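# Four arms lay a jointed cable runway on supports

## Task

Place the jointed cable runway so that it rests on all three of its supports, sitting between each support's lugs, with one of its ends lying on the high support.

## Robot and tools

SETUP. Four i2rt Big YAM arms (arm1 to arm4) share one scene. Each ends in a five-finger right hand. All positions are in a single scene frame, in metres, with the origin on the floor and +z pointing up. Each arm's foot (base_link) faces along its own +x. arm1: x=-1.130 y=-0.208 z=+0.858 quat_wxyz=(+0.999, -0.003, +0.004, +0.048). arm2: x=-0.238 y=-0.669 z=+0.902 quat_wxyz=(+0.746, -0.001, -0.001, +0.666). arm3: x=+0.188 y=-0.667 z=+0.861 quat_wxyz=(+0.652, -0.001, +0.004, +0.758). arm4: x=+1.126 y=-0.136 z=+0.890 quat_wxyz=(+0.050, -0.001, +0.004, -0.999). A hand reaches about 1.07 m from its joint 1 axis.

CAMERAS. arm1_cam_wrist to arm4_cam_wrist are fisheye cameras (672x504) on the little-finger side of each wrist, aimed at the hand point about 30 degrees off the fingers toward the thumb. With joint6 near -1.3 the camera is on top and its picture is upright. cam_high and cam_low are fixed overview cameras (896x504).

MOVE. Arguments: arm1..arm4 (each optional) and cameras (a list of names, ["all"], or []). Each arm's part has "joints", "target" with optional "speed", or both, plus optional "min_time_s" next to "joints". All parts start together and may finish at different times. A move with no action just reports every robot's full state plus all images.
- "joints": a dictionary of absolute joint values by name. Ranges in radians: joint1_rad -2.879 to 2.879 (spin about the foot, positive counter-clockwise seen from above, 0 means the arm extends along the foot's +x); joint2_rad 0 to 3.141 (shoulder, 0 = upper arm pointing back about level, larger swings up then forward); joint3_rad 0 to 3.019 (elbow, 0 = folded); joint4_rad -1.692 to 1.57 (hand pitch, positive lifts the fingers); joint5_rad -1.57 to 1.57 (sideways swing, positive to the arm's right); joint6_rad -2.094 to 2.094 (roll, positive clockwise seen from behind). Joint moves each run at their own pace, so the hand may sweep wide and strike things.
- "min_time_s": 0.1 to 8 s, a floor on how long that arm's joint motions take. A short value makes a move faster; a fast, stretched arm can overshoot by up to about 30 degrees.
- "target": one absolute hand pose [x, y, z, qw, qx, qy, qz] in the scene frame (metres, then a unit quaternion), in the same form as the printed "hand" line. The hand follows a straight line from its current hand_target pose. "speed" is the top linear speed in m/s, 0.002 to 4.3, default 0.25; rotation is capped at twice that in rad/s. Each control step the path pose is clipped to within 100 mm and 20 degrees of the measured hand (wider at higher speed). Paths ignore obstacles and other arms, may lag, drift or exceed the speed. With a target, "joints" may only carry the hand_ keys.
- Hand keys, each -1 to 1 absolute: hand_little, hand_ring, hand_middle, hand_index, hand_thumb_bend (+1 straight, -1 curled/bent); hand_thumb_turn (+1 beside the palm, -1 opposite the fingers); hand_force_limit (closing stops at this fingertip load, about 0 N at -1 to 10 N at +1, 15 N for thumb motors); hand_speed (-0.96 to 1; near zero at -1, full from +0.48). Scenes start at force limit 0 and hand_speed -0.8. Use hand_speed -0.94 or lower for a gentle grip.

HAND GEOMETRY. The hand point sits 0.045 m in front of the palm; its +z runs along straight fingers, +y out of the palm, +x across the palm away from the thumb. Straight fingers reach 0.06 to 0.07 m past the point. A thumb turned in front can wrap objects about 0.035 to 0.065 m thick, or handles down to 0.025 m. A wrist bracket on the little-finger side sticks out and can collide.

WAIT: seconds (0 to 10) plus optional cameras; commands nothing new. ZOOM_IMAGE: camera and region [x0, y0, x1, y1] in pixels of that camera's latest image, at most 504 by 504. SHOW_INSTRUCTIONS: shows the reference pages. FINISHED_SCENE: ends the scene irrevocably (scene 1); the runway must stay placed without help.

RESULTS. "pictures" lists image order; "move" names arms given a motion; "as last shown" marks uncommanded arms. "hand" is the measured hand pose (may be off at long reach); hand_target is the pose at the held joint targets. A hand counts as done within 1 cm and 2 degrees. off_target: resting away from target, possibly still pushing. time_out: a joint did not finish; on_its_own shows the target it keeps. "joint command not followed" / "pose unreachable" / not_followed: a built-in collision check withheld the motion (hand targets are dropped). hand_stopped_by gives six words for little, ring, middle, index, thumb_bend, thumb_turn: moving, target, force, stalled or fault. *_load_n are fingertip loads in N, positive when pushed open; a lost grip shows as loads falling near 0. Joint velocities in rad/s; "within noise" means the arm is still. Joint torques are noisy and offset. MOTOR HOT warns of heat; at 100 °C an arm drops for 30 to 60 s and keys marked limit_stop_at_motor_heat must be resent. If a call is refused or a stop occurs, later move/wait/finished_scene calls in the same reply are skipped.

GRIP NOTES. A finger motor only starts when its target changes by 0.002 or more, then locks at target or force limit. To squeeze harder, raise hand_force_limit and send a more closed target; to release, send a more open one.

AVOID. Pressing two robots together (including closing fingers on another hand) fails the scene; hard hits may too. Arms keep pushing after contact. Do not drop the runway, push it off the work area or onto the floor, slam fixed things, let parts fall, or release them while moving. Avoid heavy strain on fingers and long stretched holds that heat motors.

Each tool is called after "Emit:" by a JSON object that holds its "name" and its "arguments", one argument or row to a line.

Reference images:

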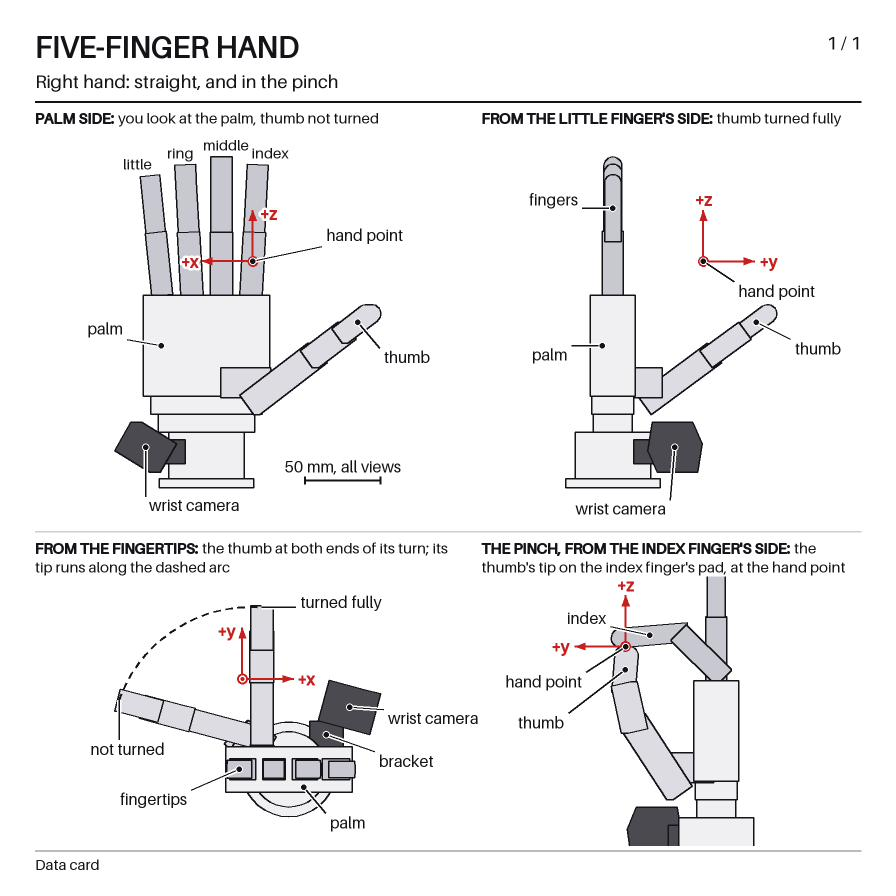

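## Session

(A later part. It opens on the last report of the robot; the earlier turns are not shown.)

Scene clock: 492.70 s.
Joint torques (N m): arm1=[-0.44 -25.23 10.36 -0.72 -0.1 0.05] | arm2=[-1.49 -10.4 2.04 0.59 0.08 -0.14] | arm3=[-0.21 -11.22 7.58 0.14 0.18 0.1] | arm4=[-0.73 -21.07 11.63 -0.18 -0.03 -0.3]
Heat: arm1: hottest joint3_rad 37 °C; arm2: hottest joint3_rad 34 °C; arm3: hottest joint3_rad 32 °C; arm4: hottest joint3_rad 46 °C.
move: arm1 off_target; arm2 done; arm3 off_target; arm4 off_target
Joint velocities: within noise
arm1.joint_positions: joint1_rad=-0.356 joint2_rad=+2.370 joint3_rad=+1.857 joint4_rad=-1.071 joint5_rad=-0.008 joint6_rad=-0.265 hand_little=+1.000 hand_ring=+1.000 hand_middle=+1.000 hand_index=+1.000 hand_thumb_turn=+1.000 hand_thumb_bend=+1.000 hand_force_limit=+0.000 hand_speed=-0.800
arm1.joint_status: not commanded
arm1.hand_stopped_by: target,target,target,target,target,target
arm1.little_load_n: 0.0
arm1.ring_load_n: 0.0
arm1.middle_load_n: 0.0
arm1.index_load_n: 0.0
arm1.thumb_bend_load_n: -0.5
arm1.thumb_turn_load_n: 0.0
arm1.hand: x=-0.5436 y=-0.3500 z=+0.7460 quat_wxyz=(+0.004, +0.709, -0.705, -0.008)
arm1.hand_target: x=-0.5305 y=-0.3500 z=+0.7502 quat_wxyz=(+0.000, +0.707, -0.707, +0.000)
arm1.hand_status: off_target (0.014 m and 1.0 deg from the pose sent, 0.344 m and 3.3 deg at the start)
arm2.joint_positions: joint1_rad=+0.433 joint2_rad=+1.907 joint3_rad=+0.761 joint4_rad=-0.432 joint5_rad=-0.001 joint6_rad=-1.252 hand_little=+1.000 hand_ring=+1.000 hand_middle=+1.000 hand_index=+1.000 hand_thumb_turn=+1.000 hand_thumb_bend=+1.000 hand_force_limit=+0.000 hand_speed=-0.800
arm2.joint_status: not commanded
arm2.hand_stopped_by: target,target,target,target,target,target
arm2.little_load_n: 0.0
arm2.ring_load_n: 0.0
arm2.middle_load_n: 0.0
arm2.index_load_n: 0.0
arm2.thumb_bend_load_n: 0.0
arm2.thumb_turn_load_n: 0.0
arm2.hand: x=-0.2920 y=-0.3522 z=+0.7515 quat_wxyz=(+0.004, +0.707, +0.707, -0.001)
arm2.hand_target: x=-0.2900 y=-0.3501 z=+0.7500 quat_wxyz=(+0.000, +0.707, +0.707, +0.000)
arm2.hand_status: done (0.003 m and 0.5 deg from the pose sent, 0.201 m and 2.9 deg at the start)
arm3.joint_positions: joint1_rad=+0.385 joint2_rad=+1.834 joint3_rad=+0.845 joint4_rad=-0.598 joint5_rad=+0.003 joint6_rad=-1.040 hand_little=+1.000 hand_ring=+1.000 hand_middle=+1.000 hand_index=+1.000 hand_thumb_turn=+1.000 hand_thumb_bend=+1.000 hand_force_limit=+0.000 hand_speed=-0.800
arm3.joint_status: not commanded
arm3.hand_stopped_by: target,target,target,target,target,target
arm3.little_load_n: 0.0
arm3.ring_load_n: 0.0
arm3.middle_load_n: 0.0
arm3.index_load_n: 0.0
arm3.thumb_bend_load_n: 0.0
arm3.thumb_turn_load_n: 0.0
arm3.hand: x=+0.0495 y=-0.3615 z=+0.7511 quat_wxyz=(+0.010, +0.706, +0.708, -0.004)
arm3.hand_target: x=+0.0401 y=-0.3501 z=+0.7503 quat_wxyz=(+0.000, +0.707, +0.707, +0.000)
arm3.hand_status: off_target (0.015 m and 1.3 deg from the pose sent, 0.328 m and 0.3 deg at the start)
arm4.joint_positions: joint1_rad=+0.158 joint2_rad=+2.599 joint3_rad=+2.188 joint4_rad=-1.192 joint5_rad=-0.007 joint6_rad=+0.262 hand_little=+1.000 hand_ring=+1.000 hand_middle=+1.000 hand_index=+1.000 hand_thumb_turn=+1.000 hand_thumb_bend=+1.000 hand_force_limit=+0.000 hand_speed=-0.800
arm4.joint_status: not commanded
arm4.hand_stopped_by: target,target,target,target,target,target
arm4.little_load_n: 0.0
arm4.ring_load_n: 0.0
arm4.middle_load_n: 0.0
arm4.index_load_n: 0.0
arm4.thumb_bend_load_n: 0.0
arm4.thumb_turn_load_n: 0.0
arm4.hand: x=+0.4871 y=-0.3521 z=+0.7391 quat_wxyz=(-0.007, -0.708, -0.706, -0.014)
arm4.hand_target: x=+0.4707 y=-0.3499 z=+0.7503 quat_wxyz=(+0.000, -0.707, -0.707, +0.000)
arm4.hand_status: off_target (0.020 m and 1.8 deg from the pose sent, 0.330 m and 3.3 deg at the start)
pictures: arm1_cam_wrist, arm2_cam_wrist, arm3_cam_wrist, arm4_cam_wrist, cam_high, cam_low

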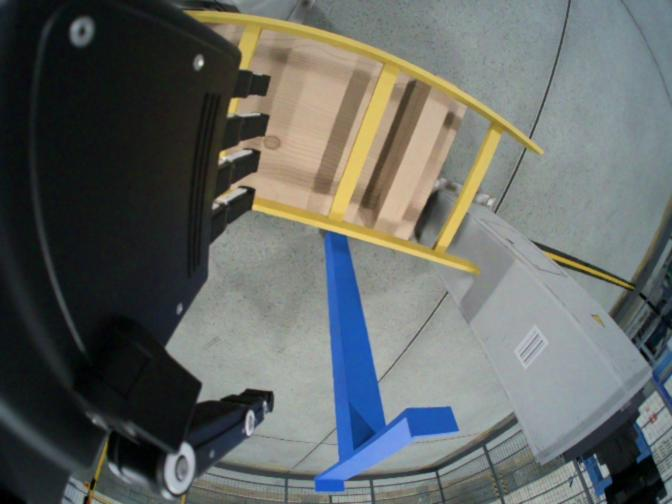

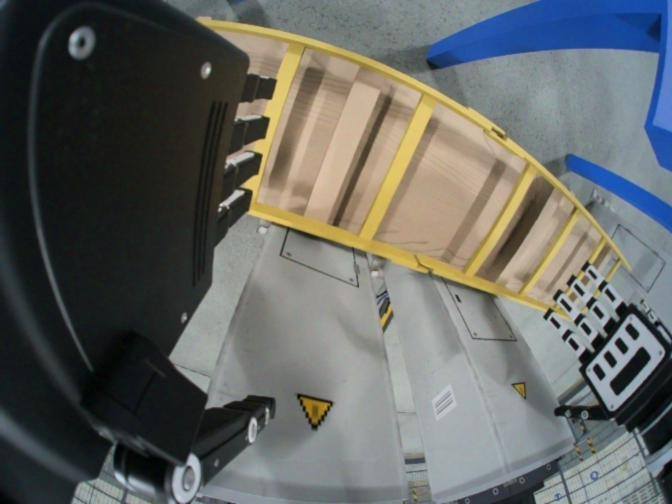

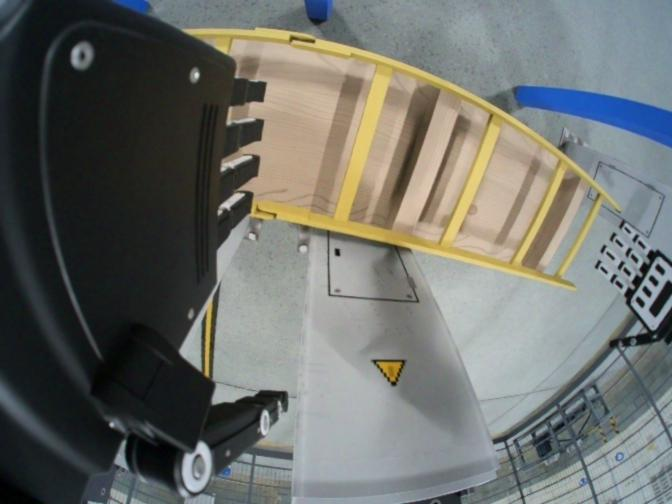

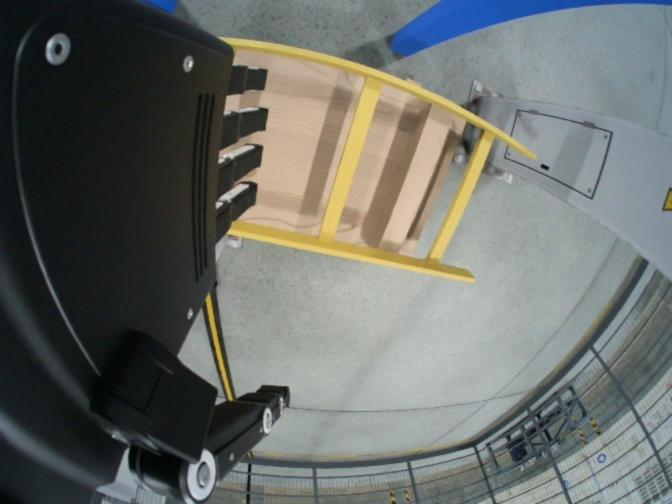

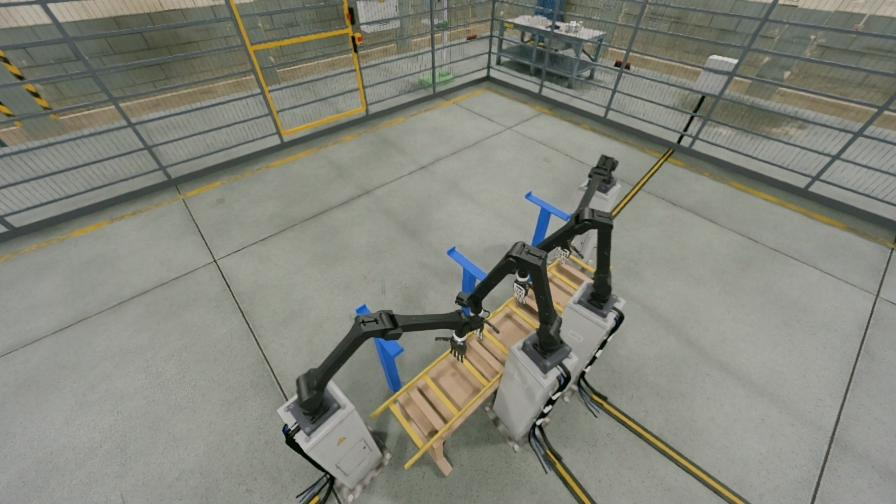

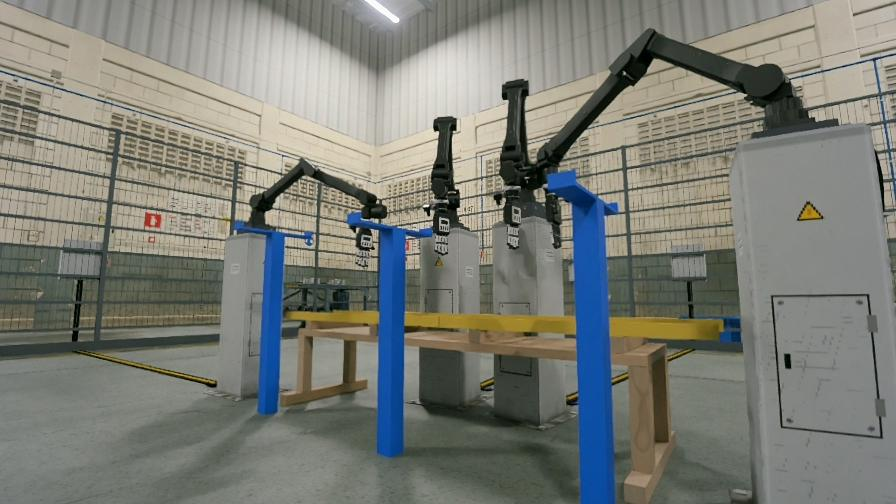

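Emit:
{"name": "move", "arguments": {
  "arm1": {"target": [-0.53, -0.35, 0.61, 0, 0.7071, -0.7071, 0], "speed": 0.15},
  "arm2": {"target": [-0.235, -0.35, 0.61, 0, 0.7071, 0.7071, 0], "speed": 0.15},
  "arm3": {"target": [0.055, -0.35, 0.61, 0, 0.7071, 0.7071, 0], "speed": 0.15},
  "arm4": {"target": [0.47, -0.35, 0.61, 0, 0.7071, 0.7071, 0], "speed": 0.15},
  "cameras": ["all"]
}}

Emit:
{"name": "zoom_image", "arguments": {
  "camera": "arm1_cam_wrist",
  "region": [200, 0, 560, 290]
}}

Emit:
{"name": "zoom_image", "arguments": {
  "camera": "arm2_cam_wrist",
  "region": [200, 0, 500, 290]
}}

Emit:
{"name": "zoom_image", "arguments": {
  "camera": "arm3_cam_wrist",
  "region": [200, 0, 500, 290]
}}

Emit:
{"name": "zoom_image", "arguments": {
  "camera": "arm4_cam_wrist",
  "region": [200, 0, 500, 290]
}}

Emit:
{"name": "zoom_image", "arguments": {
  "camera": "cam_low",
  "region": [300, 180, 600, 360]
}}

Scene clock: 610.90 s.
Joint torques (N m): arm1=[0.38 -25.93 9.14 0.17 -0.08 0.1] | arm2=[-0.91 -11.69 0.32 0.65 0.11 -0.15] | arm3=[-1.61 -13.57 3.82 0.2 0.16 -0.14] | arm4=[-0.67 -21.3 10.89 0.4 -0.03 -0.27]
Heat: arm1: hottest joint3_rad 38 °C; arm2: hottest joint3_rad 30 °C; arm3: hottest joint3_rad 32 °C; arm4: hottest joint3_rad 48 °C.
move: arm1 off_target; arm2 done; arm3 off_target; arm4 off_target
Joint velocities: within noise
arm1.joint_positions: joint1_rad=-0.356 joint2_rad=+2.600 joint3_rad=+1.906 joint4_rad=-0.903 joint5_rad=-0.008 joint6_rad=-0.264 hand_little=+1.000 hand_ring=+1.000 hand_middle=+1.000 hand_index=+1.000 hand_thumb_turn=+1.000 hand_thumb_bend=+1.000 hand_force_limit=+0.000 hand_speed=-0.800
arm1.joint_status: not commanded
arm1.hand_stopped_by: target,target,target,target,target,target
arm1.little_load_n: 0.0
arm1.ring_load_n: 0.0
arm1.middle_load_n: 0.0
arm1.index_load_n: 0.0
arm1.thumb_bend_load_n: 0.0
arm1.thumb_turn_load_n: 0.0
arm1.hand: x=-0.5467 y=-0.3501 z=+0.6114 quat_wxyz=(+0.008, +0.708, -0.706, -0.014)
arm1.hand_target: x=-0.5303 y=-0.3500 z=+0.6106 quat_wxyz=(+0.000, +0.707, -0.707, +0.000)
arm1.hand_status: off_target (0.017 m and 1.8 deg from the pose sent, 0.137 m and 1.0 deg at the start)
arm2.joint_positions: joint1_rad=+0.284 joint2_rad=+2.331 joint3_rad=+0.814 joint4_rad=-0.070 joint5_rad=-0.001 joint6_rad=-1.399 hand_little=+1.000 hand_ring=+1.000 hand_middle=+1.000 hand_index=+1.000 hand_thumb_turn=+1.000 hand_thumb_bend=+1.000 hand_force_limit=+0.000 hand_speed=-0.800
arm2.joint_status: not commanded
arm2.hand_stopped_by: target,target,target,target,target,target
arm2.little_load_n: 0.0
arm2.ring_load_n: 0.0
arm2.middle_load_n: 0.0
arm2.index_load_n: -0.5
arm2.thumb_bend_load_n: -0.5
arm2.thumb_turn_load_n: 0.0
arm2.hand: x=-0.2358 y=-0.3571 z=+0.6112 quat_wxyz=(+0.007, +0.708, +0.706, -0.004)
arm2.hand_target: x=-0.2349 y=-0.3499 z=+0.6101 quat_wxyz=(+0.000, +0.707, +0.707, +0.000)
arm2.hand_status: done (0.007 m and 1.0 deg from the pose sent, 0.153 m and 0.5 deg at the start)
arm3.joint_positions: joint1_rad=+0.372 joint2_rad=+2.211 joint3_rad=+0.882 joint4_rad=-0.249 joint5_rad=+0.003 joint6_rad=-1.054 hand_little=+1.000 hand_ring=+1.000 hand_middle=+1.000 hand_index=+1.000 hand_thumb_turn=+1.000 hand_thumb_bend=+1.000 hand_force_limit=+0.000 hand_speed=-0.800
arm3.joint_status: not commanded
arm3.hand_stopped_by: target,target,target,target,target,target
arm3.little_load_n: 0.0
arm3.ring_load_n: 0.0
arm3.middle_load_n: 0.0
arm3.index_load_n: 0.0
arm3.thumb_bend_load_n: 0.0
arm3.thumb_turn_load_n: 0.0
arm3.hand: x=+0.0534 y=-0.3596 z=+0.6140 quat_wxyz=(+0.006, +0.705, +0.709, -0.003)
arm3.hand_target: x=+0.0551 y=-0.3502 z=+0.6102 quat_wxyz=(+0.000, +0.707, +0.707, +0.000)
arm3.hand_status: off_target (0.011 m and 0.8 deg from the pose sent, 0.142 m and 1.3 deg at the start)
arm4.joint_positions: joint1_rad=+0.158 joint2_rad=+2.846 joint3_rad=+2.301 joint4_rad=-1.071 joint5_rad=-0.007 joint6_rad=+0.262 hand_little=+1.000 hand_ring=+1.000 hand_middle=+1.000 hand_index=+1.000 hand_thumb_turn=+1.000 hand_thumb_bend=+1.000 hand_force_limit=+0.000 hand_speed=-0.800
arm4.joint_status: not commanded
arm4.hand_stopped_by: target,target,target,target,target,target
arm4.little_load_n: 0.0
arm4.ring_load_n: 0.0
arm4.middle_load_n: 0.0
arm4.index_load_n: 0.0
arm4.thumb_bend_load_n: -0.5
arm4.thumb_turn_load_n: 0.0
arm4.hand: x=+0.4913 y=-0.3498 z=+0.6023 quat_wxyz=(-0.011, -0.708, -0.706, -0.020)
arm4.hand_target: x=+0.4707 y=-0.3498 z=+0.6107 quat_wxyz=(+0.000, -0.707, -0.707, +0.000)
arm4.hand_status: off_target (0.023 m and 2.6 deg from the pose sent, 0.130 m and 1.8 deg at the start)
pictures: arm1_cam_wrist, arm2_cam_wrist, arm3_cam_wrist, arm4_cam_wrist, cam_high, cam_low

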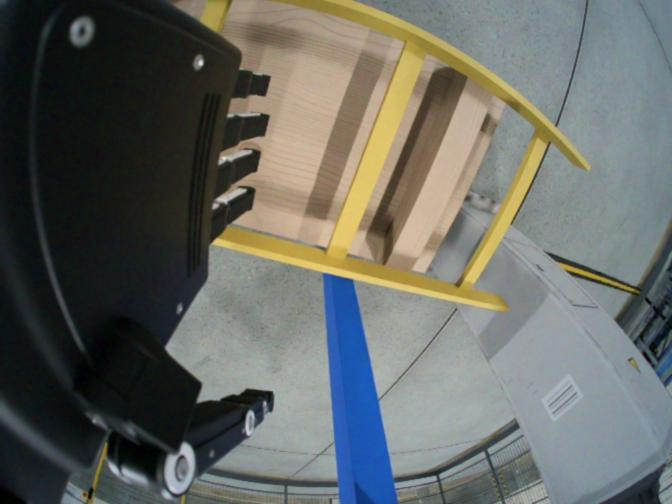

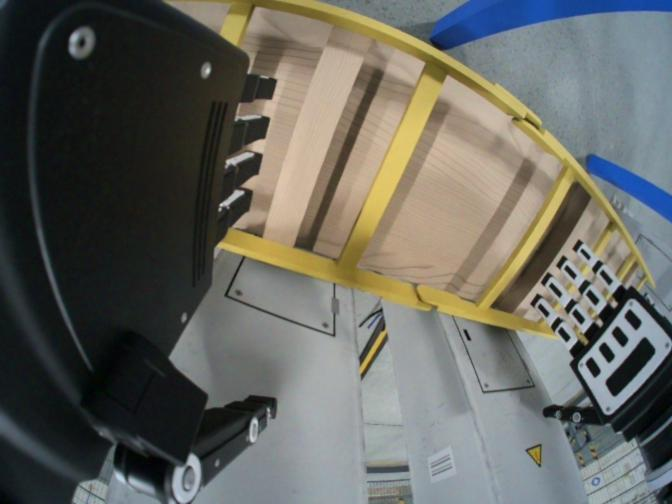

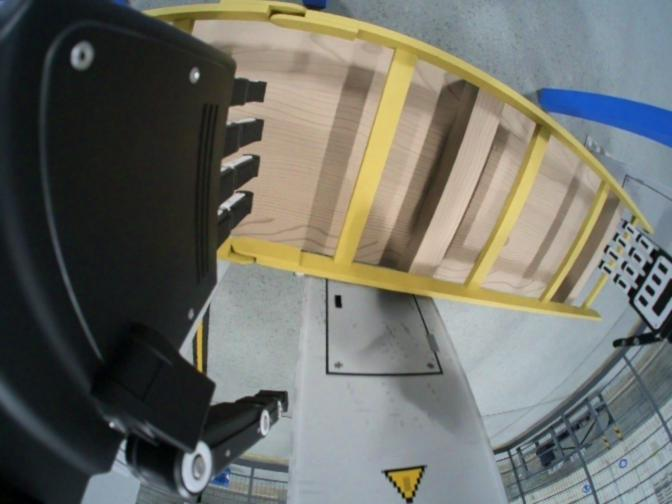

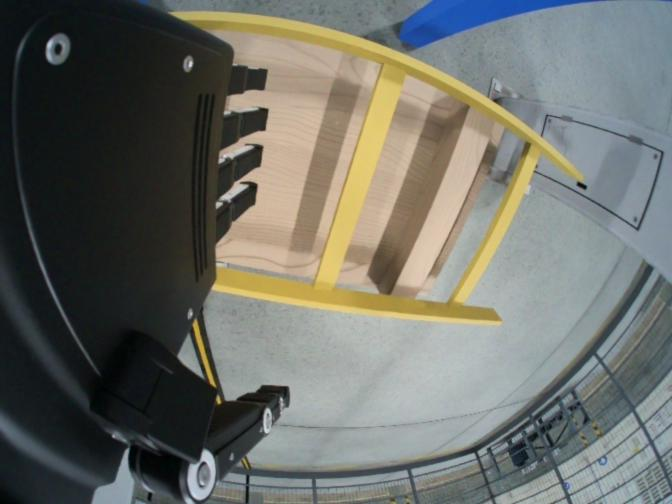

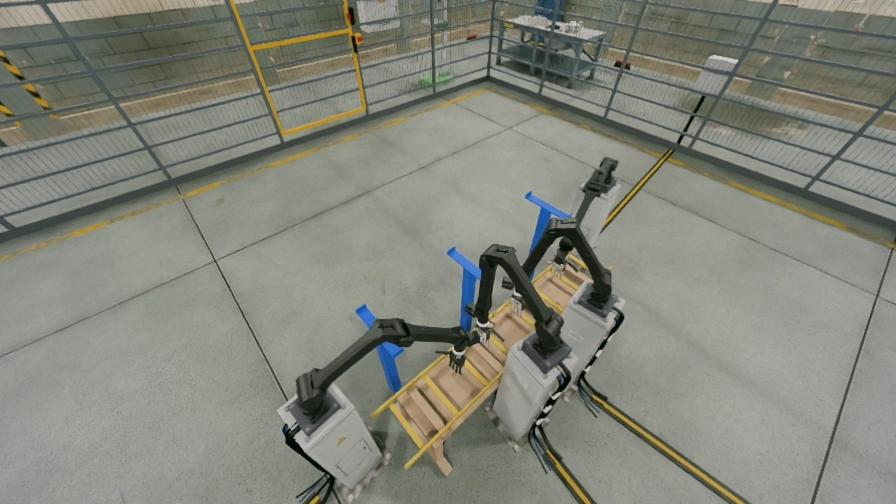

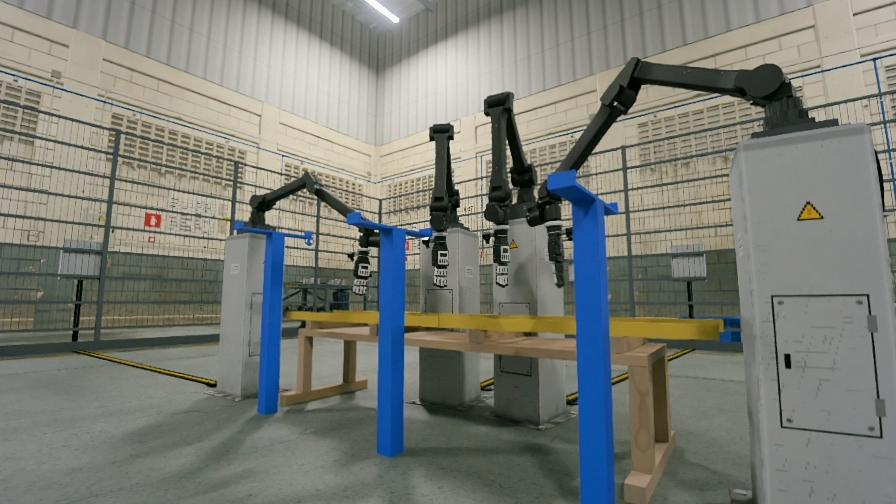

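Scaled by 1.400 from the camera's image (finer frame: 960x720).

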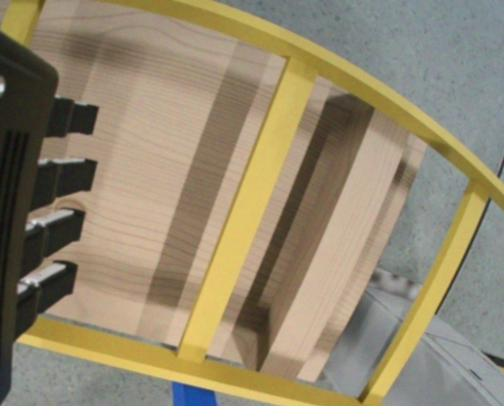

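Scaled by 1.680 from the camera's image (finer frame: 960x720).

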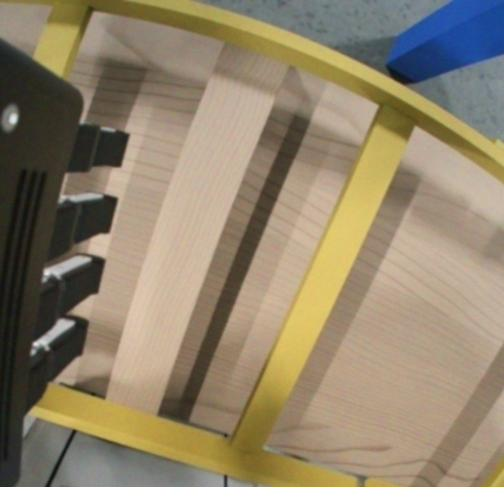

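Scaled by 1.680 from the camera's image (finer frame: 960x720).

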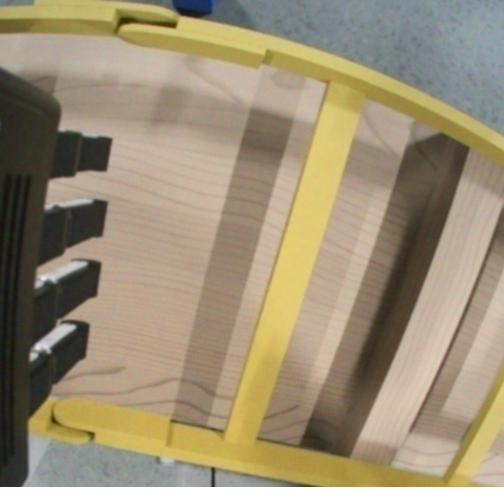

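Scaled by 1.680 from the camera's image (finer frame: 960x720).

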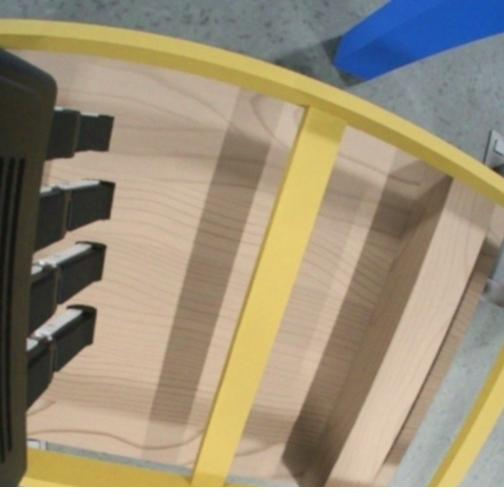

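Scaled by 1.680.

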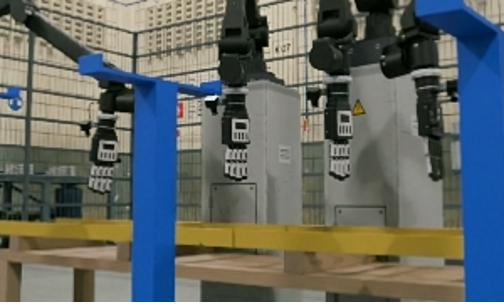

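Emit:
{"name": "move", "arguments": {
  "arm1": {"target": [-0.545, -0.335, 0.54, 0, 0.7071, -0.7071, 0], "speed": 0.12, "joints": {"hand_little": 0.0, "hand_ring": 0.0, "hand_middle": 0.0, "hand_index": 0.0}},
  "arm2": {"target": [-0.17, -0.36, 0.54, 0, 0.7071, 0.7071, 0], "speed": 0.12},
  "arm3": {"target": [0.08, -0.36, 0.54, 0, 0.7071, 0.7071, 0], "speed": 0.12, "joints": {"hand_little": 0.0, "hand_ring": 0.0, "hand_middle": 0.0, "hand_index": 0.0}},
  "arm4": {"target": [0.49, -0.365, 0.545, 0, 0.7071, 0.7071, 0], "speed": 0.12, "joints": {"hand_little": 0.0, "hand_ring": 0.0, "hand_middle": 0.0, "hand_index": 0.0}},
  "cameras": ["arm1_cam_wrist", "arm2_cam_wrist", "arm3_cam_wrist", "arm4_cam_wrist", "cam_low"]
}}

Emit:
{"name": "zoom_image", "arguments": {
  "camera": "cam_low",
  "region": [300, 220, 600, 360]
}}

Scene clock: 661.30 s.
Joint torques (N m): arm1=[0.85 -25.64 7.5 0.12 -0.11 0.07] | arm2=[-0.97 -11.22 -0.53 0.58 0.11 -0.17] | arm3=[-1.44 -13.63 1.99 0.24 0.17 -0.11] | arm4=[0.85 -20.89 10.24 0.54 -0.06 -0.06]
Heat: arm1: hottest joint3_rad 38 °C; arm2: hottest joint2_rad 29 °C; arm3: hottest joint2_rad 32 °C; arm4: hottest joint3_rad 47 °C.
move: arm1 off_target; arm2 done; arm3 done; arm4 off_target
Joint velocities: within noise
arm1.joint_positions: joint1_rad=-0.340 joint2_rad=+2.702 joint3_rad=+1.906 joint4_rad=-0.788 joint5_rad=-0.008 joint6_rad=-0.247 hand_little=+0.000 hand_ring=+0.000 hand_middle=+0.000 hand_index=+0.000 hand_thumb_turn=+1.000 hand_thumb_bend=+1.000 hand_force_limit=+0.000 hand_speed=-0.800
arm1.joint_status: all done
arm1.hand_stopped_by: target,target,target,target,target,target
arm1.little_load_n: 0.0
arm1.ring_load_n: 0.0
arm1.middle_load_n: 0.0
arm1.index_load_n: 0.0
arm1.thumb_bend_load_n: 0.0
arm1.thumb_turn_load_n: 0.0
arm1.hand: x=-0.5553 y=-0.3371 z=+0.5444 quat_wxyz=(+0.005, +0.708, -0.706, -0.008)
arm1.hand_target: x=-0.5452 y=-0.3349 z=+0.5403 quat_wxyz=(+0.000, +0.707, -0.707, +0.000)
arm1.hand_status: off_target (0.011 m and 1.1 deg from the pose sent, 0.073 m and 1.8 deg at the start)
arm2.joint_positions: joint1_rad=+0.097 joint2_rad=+2.542 joint3_rad=+0.881 joint4_rad=+0.075 joint5_rad=-0.002 joint6_rad=-1.583 hand_little=+1.000 hand_ring=+1.000 hand_middle=+1.000 hand_index=+1.000 hand_thumb_turn=+1.000 hand_thumb_bend=+1.000 hand_force_limit=+0.000 hand_speed=-0.800
arm2.joint_status: not commanded
arm2.hand_stopped_by: target,target,target,target,target,target
arm2.little_load_n: 0.0
arm2.ring_load_n: 0.0
arm2.middle_load_n: 0.0
arm2.index_load_n: 0.0
arm2.thumb_bend_load_n: 0.0
arm2.thumb_turn_load_n: 0.0
arm2.hand: x=-0.1713 y=-0.3659 z=+0.5421 quat_wxyz=(+0.005, +0.709, +0.706, -0.005)
arm2.hand_target: x=-0.1701 y=-0.3600 z=+0.5402 quat_wxyz=(+0.000, +0.707, +0.707, +0.000)
arm2.hand_status: done (0.006 m and 0.9 deg from the pose sent, 0.097 m and 1.0 deg at the start)
arm3.joint_positions: joint1_rad=+0.326 joint2_rad=+2.401 joint3_rad=+0.909 joint4_rad=-0.077 joint5_rad=+0.003 joint6_rad=-1.100 hand_little=+0.000 hand_ring=+0.000 hand_middle=+0.000 hand_index=+0.000 hand_thumb_turn=+1.000 hand_thumb_bend=+1.000 hand_force_limit=+0.000 hand_speed=-0.800
arm3.joint_status: all done
arm3.hand_stopped_by: target,target,target,target,target,target
arm3.little_load_n: 0.0
arm3.ring_load_n: 0.0
arm3.middle_load_n: 0.5
arm3.index_load_n: 0.0
arm3.thumb_bend_load_n: 0.0
arm3.thumb_turn_load_n: 0.0
arm3.hand: x=+0.0755 y=-0.3639 z=+0.5458 quat_wxyz=(+0.001, +0.706, +0.709, -0.002)
arm3.hand_target: x=+0.0799 y=-0.3601 z=+0.5402 quat_wxyz=(+0.000, +0.707, +0.707, +0.000)
arm3.hand_status: done (0.008 m and 0.3 deg from the pose sent, 0.079 m and 0.8 deg at the start)
arm4.joint_positions: joint1_rad=+0.168 joint2_rad=+2.940 joint3_rad=+2.307 joint4_rad=-0.986 joint5_rad=-0.007 joint6_rad=+0.269 hand_little=+0.000 hand_ring=+0.000 hand_middle=+0.000 hand_index=+0.000 hand_thumb_turn=+1.000 hand_thumb_bend=+1.000 hand_force_limit=+0.000 hand_speed=-0.800
arm4.joint_status: all done
arm4.hand_stopped_by: target,target,target,target,target,target
arm4.little_load_n: 0.0
arm4.ring_load_n: 0.0
arm4.middle_load_n: 0.0
arm4.index_load_n: 0.0
arm4.thumb_bend_load_n: 0.0
arm4.thumb_turn_load_n: 0.0
arm4.hand: x=+0.5090 y=-0.3516 z=+0.5386 quat_wxyz=(-0.011, -0.707, -0.707, -0.021)
arm4.hand_target: x=+0.4907 y=-0.3649 z=+0.5460 quat_wxyz=(+0.000, -0.707, -0.707, +0.000)
arm4.hand_status: off_target (0.024 m and 2.7 deg from the pose sent, 0.059 m and 2.6 deg at the start)

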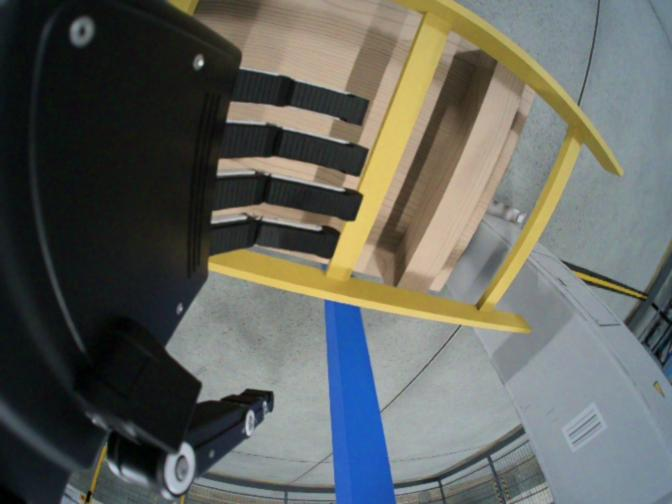

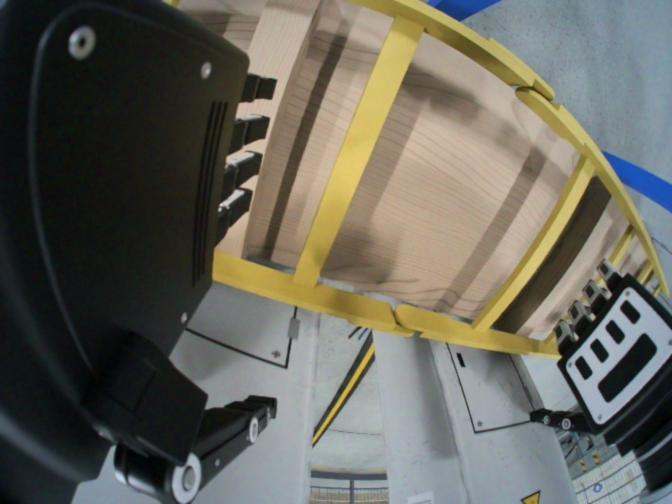

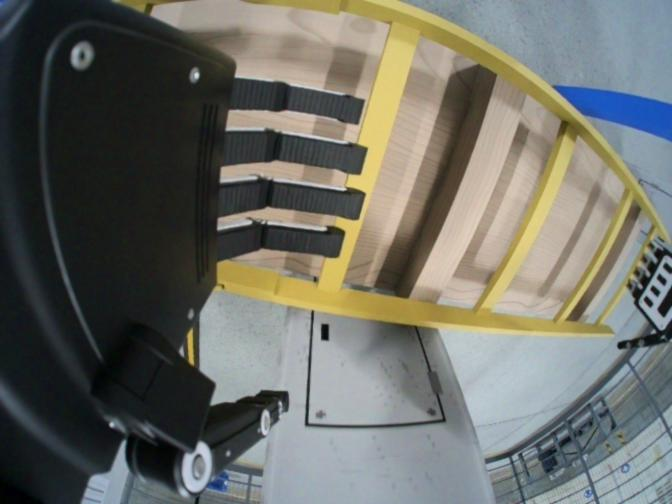

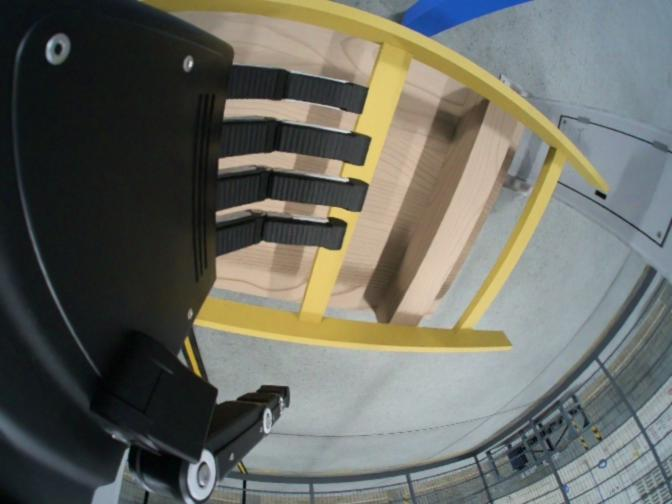

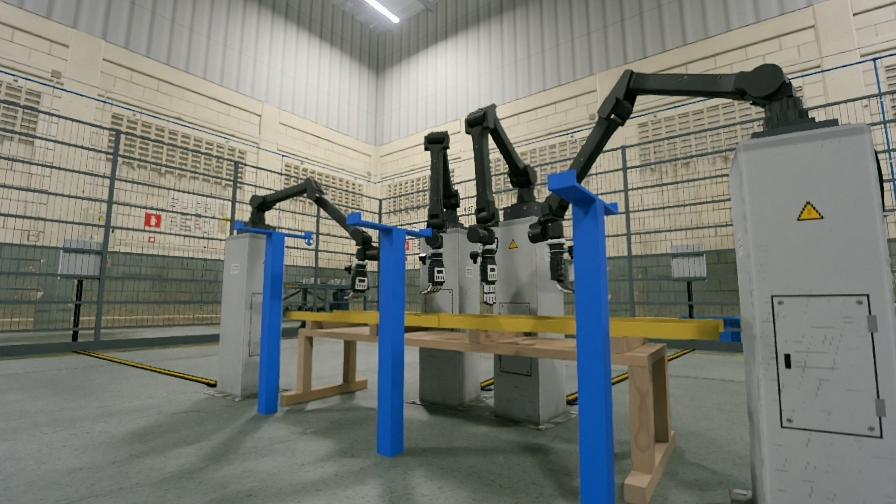

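Scaled by 1.680.

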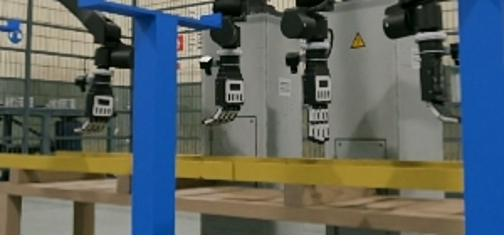

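Emit:
{"name": "move", "arguments": {
  "arm1": {"target": [-0.545, -0.335, 0.44, 0, 0.7071, -0.7071, 0], "speed": 0.1},
  "arm2": {"target": [-0.155, -0.36, 0.505, 0, 0.7071, 0.7071, 0], "speed": 0.1},
  "arm3": {"target": [0.08, -0.36, 0.437, 0, 0.7071, 0.7071, 0], "speed": 0.1},
  "arm4": {"target": [0.49, -0.375, 0.45, 0, 0.7071, 0.7071, 0], "speed": 0.1},
  "cameras": ["arm1_cam_wrist", "arm2_cam_wrist", "arm3_cam_wrist", "arm4_cam_wrist", "cam_low"]
}}

Emit:
{"name": "zoom_image", "arguments": {
  "camera": "arm2_cam_wrist",
  "region": [180, 0, 480, 290]
}}

Emit:
{"name": "zoom_image", "arguments": {
  "camera": "cam_low",
  "region": [300, 220, 600, 360]
}}

Scene clock: 715.13 s.
Joint torques (N m): arm1=[0.56 -25.47 7.76 -0.14 -0.09 0.03] | arm2=[-1.38 -11.75 -0.83 0.51 0.06 -0.12] | arm3=[-1.61 -14.51 0.76 0.28 0.17 -0.1] | arm4=[0.85 -20.25 6.31 0.91 0.11 -0.05]
Heat: arm1: hottest joint2_rad 38 °C; arm2: hottest joint2_rad 29 °C; arm3: hottest joint2_rad 31 °C; arm4: hottest joint3_rad 46 °C.
move: arm1 off_target; arm2 done; arm3 done; arm4 off_target
Joint velocities: within noise
arm1.joint_positions: joint1_rad=-0.340 joint2_rad=+2.933 joint3_rad=+2.091 joint4_rad=-0.743 joint5_rad=-0.008 joint6_rad=-0.246 hand_little=+0.000 hand_ring=+0.000 hand_middle=+0.000 hand_index=+0.000 hand_thumb_turn=+1.000 hand_thumb_bend=+1.000 hand_force_limit=+0.000 hand_speed=-0.800
arm1.joint_status: not commanded
arm1.hand_stopped_by: target,target,target,target,target,target
arm1.little_load_n: 0.0
arm1.ring_load_n: 0.5
arm1.middle_load_n: 0.0
arm1.index_load_n: 0.0
arm1.thumb_bend_load_n: 0.0
arm1.thumb_turn_load_n: 0.0
arm1.hand: x=-0.5561 y=-0.3376 z=+0.4446 quat_wxyz=(+0.005, +0.708, -0.707, -0.009)
arm1.hand_target: x=-0.5454 y=-0.3349 z=+0.4403 quat_wxyz=(+0.000, +0.707, -0.707, +0.000)
arm1.hand_status: off_target (0.012 m and 1.1 deg from the pose sent, 0.105 m and 1.1 deg at the start)
arm2.joint_positions: joint1_rad=+0.059 joint2_rad=+2.640 joint3_rad=+0.948 joint4_rad=+0.110 joint5_rad=-0.002 joint6_rad=-1.627 hand_little=+1.000 hand_ring=+1.000 hand_middle=+1.000 hand_index=+1.000 hand_thumb_turn=+1.000 hand_thumb_bend=+1.000 hand_force_limit=+0.000 hand_speed=-0.800
arm2.joint_status: not commanded
arm2.hand_stopped_by: target,target,target,target,target,target
arm2.little_load_n: 0.0
arm2.ring_load_n: 0.0
arm2.middle_load_n: 0.0
arm2.index_load_n: 0.0
arm2.thumb_bend_load_n: -0.5
arm2.thumb_turn_load_n: 0.0
arm2.hand: x=-0.1580 y=-0.3629 z=+0.5081 quat_wxyz=(+0.004, +0.707, +0.707, -0.004)
arm2.hand_target: x=-0.1551 y=-0.3600 z=+0.5051 quat_wxyz=(+0.000, +0.707, +0.707, +0.000)
arm2.hand_status: done (0.005 m and 0.6 deg from the pose sent, 0.041 m and 0.9 deg at the start)
arm3.joint_positions: joint1_rad=+0.324 joint2_rad=+2.691 joint3_rad=+1.089 joint4_rad=+0.036 joint5_rad=+0.003 joint6_rad=-1.101 hand_little=+0.000 hand_ring=+0.000 hand_middle=+0.000 hand_index=+0.000 hand_thumb_turn=+1.000 hand_thumb_bend=+1.000 hand_force_limit=+0.000 hand_speed=-0.800
arm3.joint_status: not commanded
arm3.hand_stopped_by: target,target,target,target,target,target
arm3.little_load_n: 0.0
arm3.ring_load_n: 0.0
arm3.middle_load_n: 0.0
arm3.index_load_n: 0.0
arm3.thumb_bend_load_n: 0.0
arm3.thumb_turn_load_n: 0.0
arm3.hand: x=+0.0738 y=-0.3611 z=+0.4431 quat_wxyz=(+0.000, +0.705, +0.709, -0.001)
arm3.hand_target: x=+0.0799 y=-0.3601 z=+0.4372 quat_wxyz=(+0.000, +0.707, +0.707, +0.000)
arm3.hand_status: done (0.009 m and 0.3 deg from the pose sent, 0.109 m and 0.4 deg at the start)
arm4.joint_positions: joint1_rad=+0.185 joint2_rad=+3.118 joint3_rad=+2.481 joint4_rad=-0.849 joint5_rad=+0.000 joint6_rad=+0.297 hand_little=+0.000 hand_ring=+0.000 hand_middle=+0.000 hand_index=+0.000 hand_thumb_turn=+1.000 hand_thumb_bend=+1.000 hand_force_limit=+0.000 hand_speed=-0.800
arm4.joint_status: not commanded
arm4.hand_stopped_by: target,target,target,target,target,target
arm4.little_load_n: 0.0
arm4.ring_load_n: 0.0
arm4.middle_load_n: 0.0
arm4.index_load_n: 0.0
arm4.thumb_bend_load_n: 0.0
arm4.thumb_turn_load_n: 0.0
arm4.hand: x=+0.4823 y=-0.3701 z=+0.4629 quat_wxyz=(+0.024, -0.710, -0.703, +0.036)
arm4.hand_target: x=+0.4912 y=-0.3745 z=+0.4514 quat_wxyz=(+0.023, -0.711, -0.702, +0.032)
arm4.hand_status: off_target (0.016 m and 4.9 deg from the pose sent, 0.094 m and 2.7 deg at the start; a joint's target at an end of its range on 36 of 58 steps)

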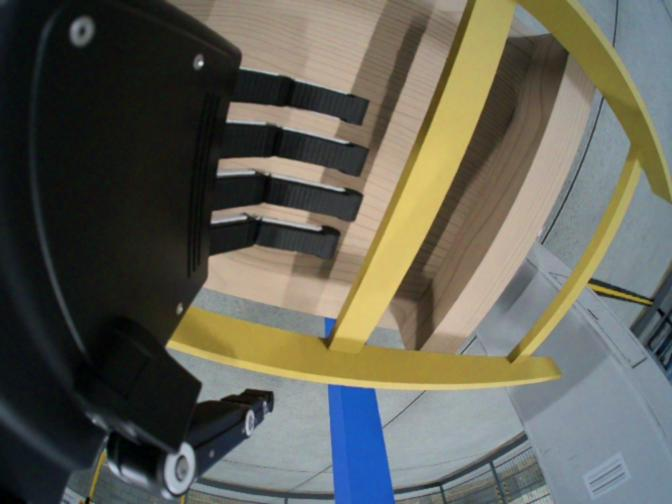

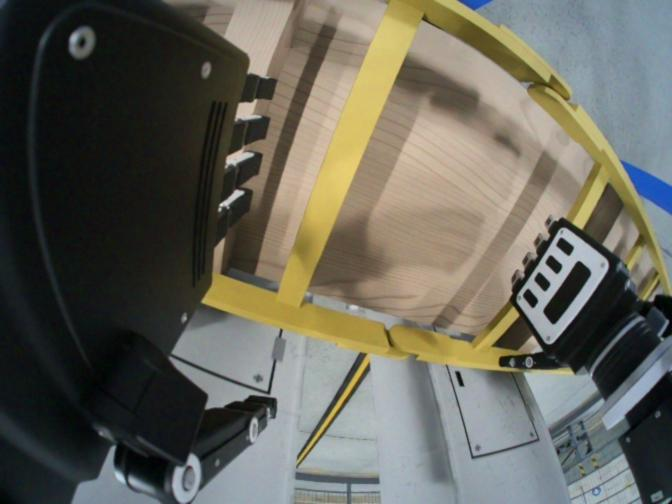

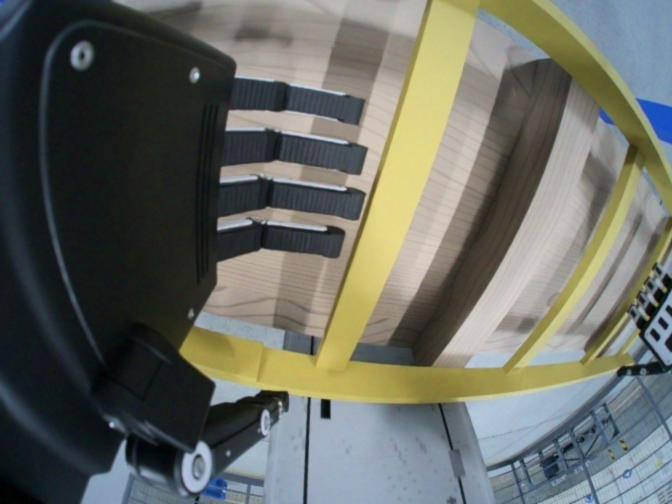

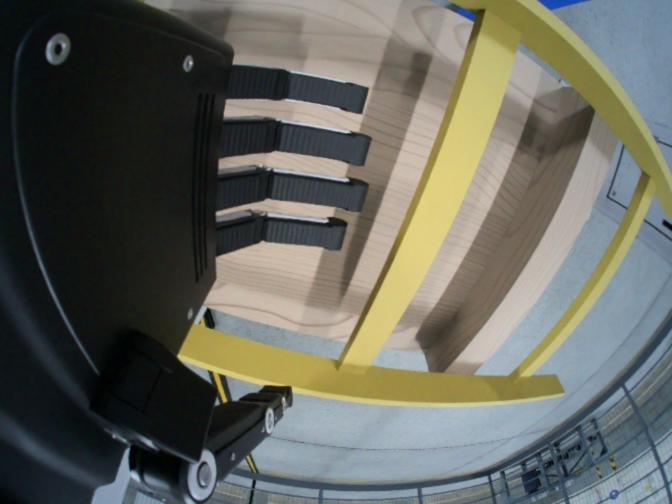

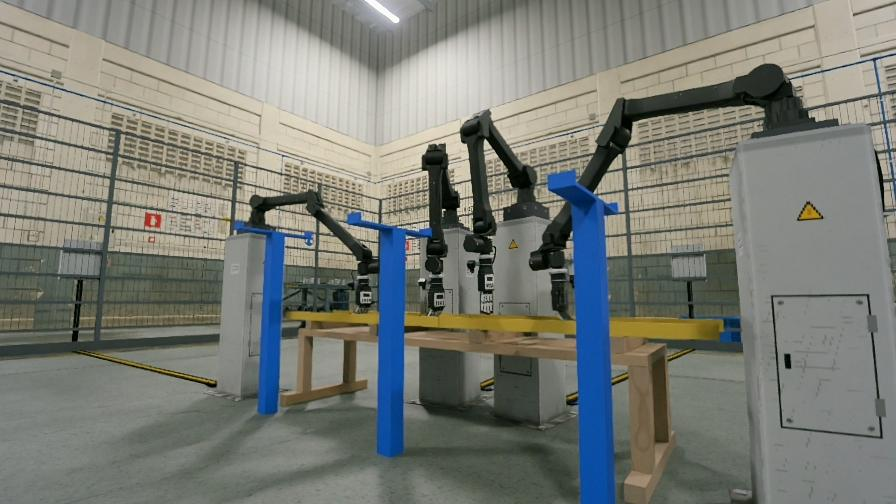

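Scaled by 1.680 from the camera's image (finer frame: 960x720).

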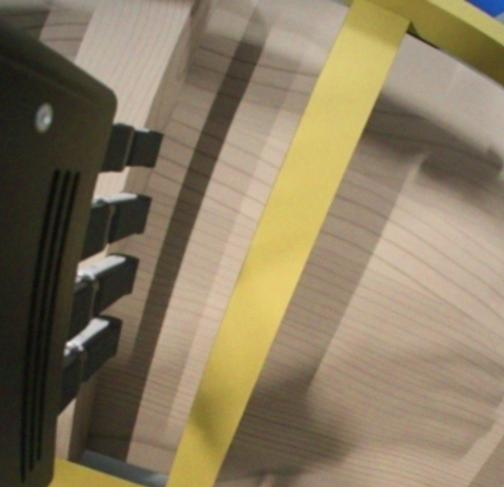

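Scaled by 1.680.

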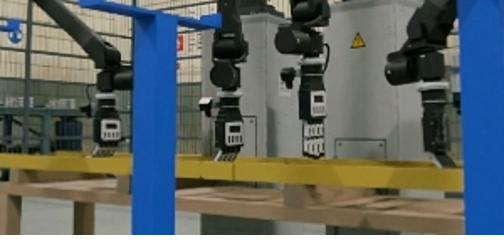

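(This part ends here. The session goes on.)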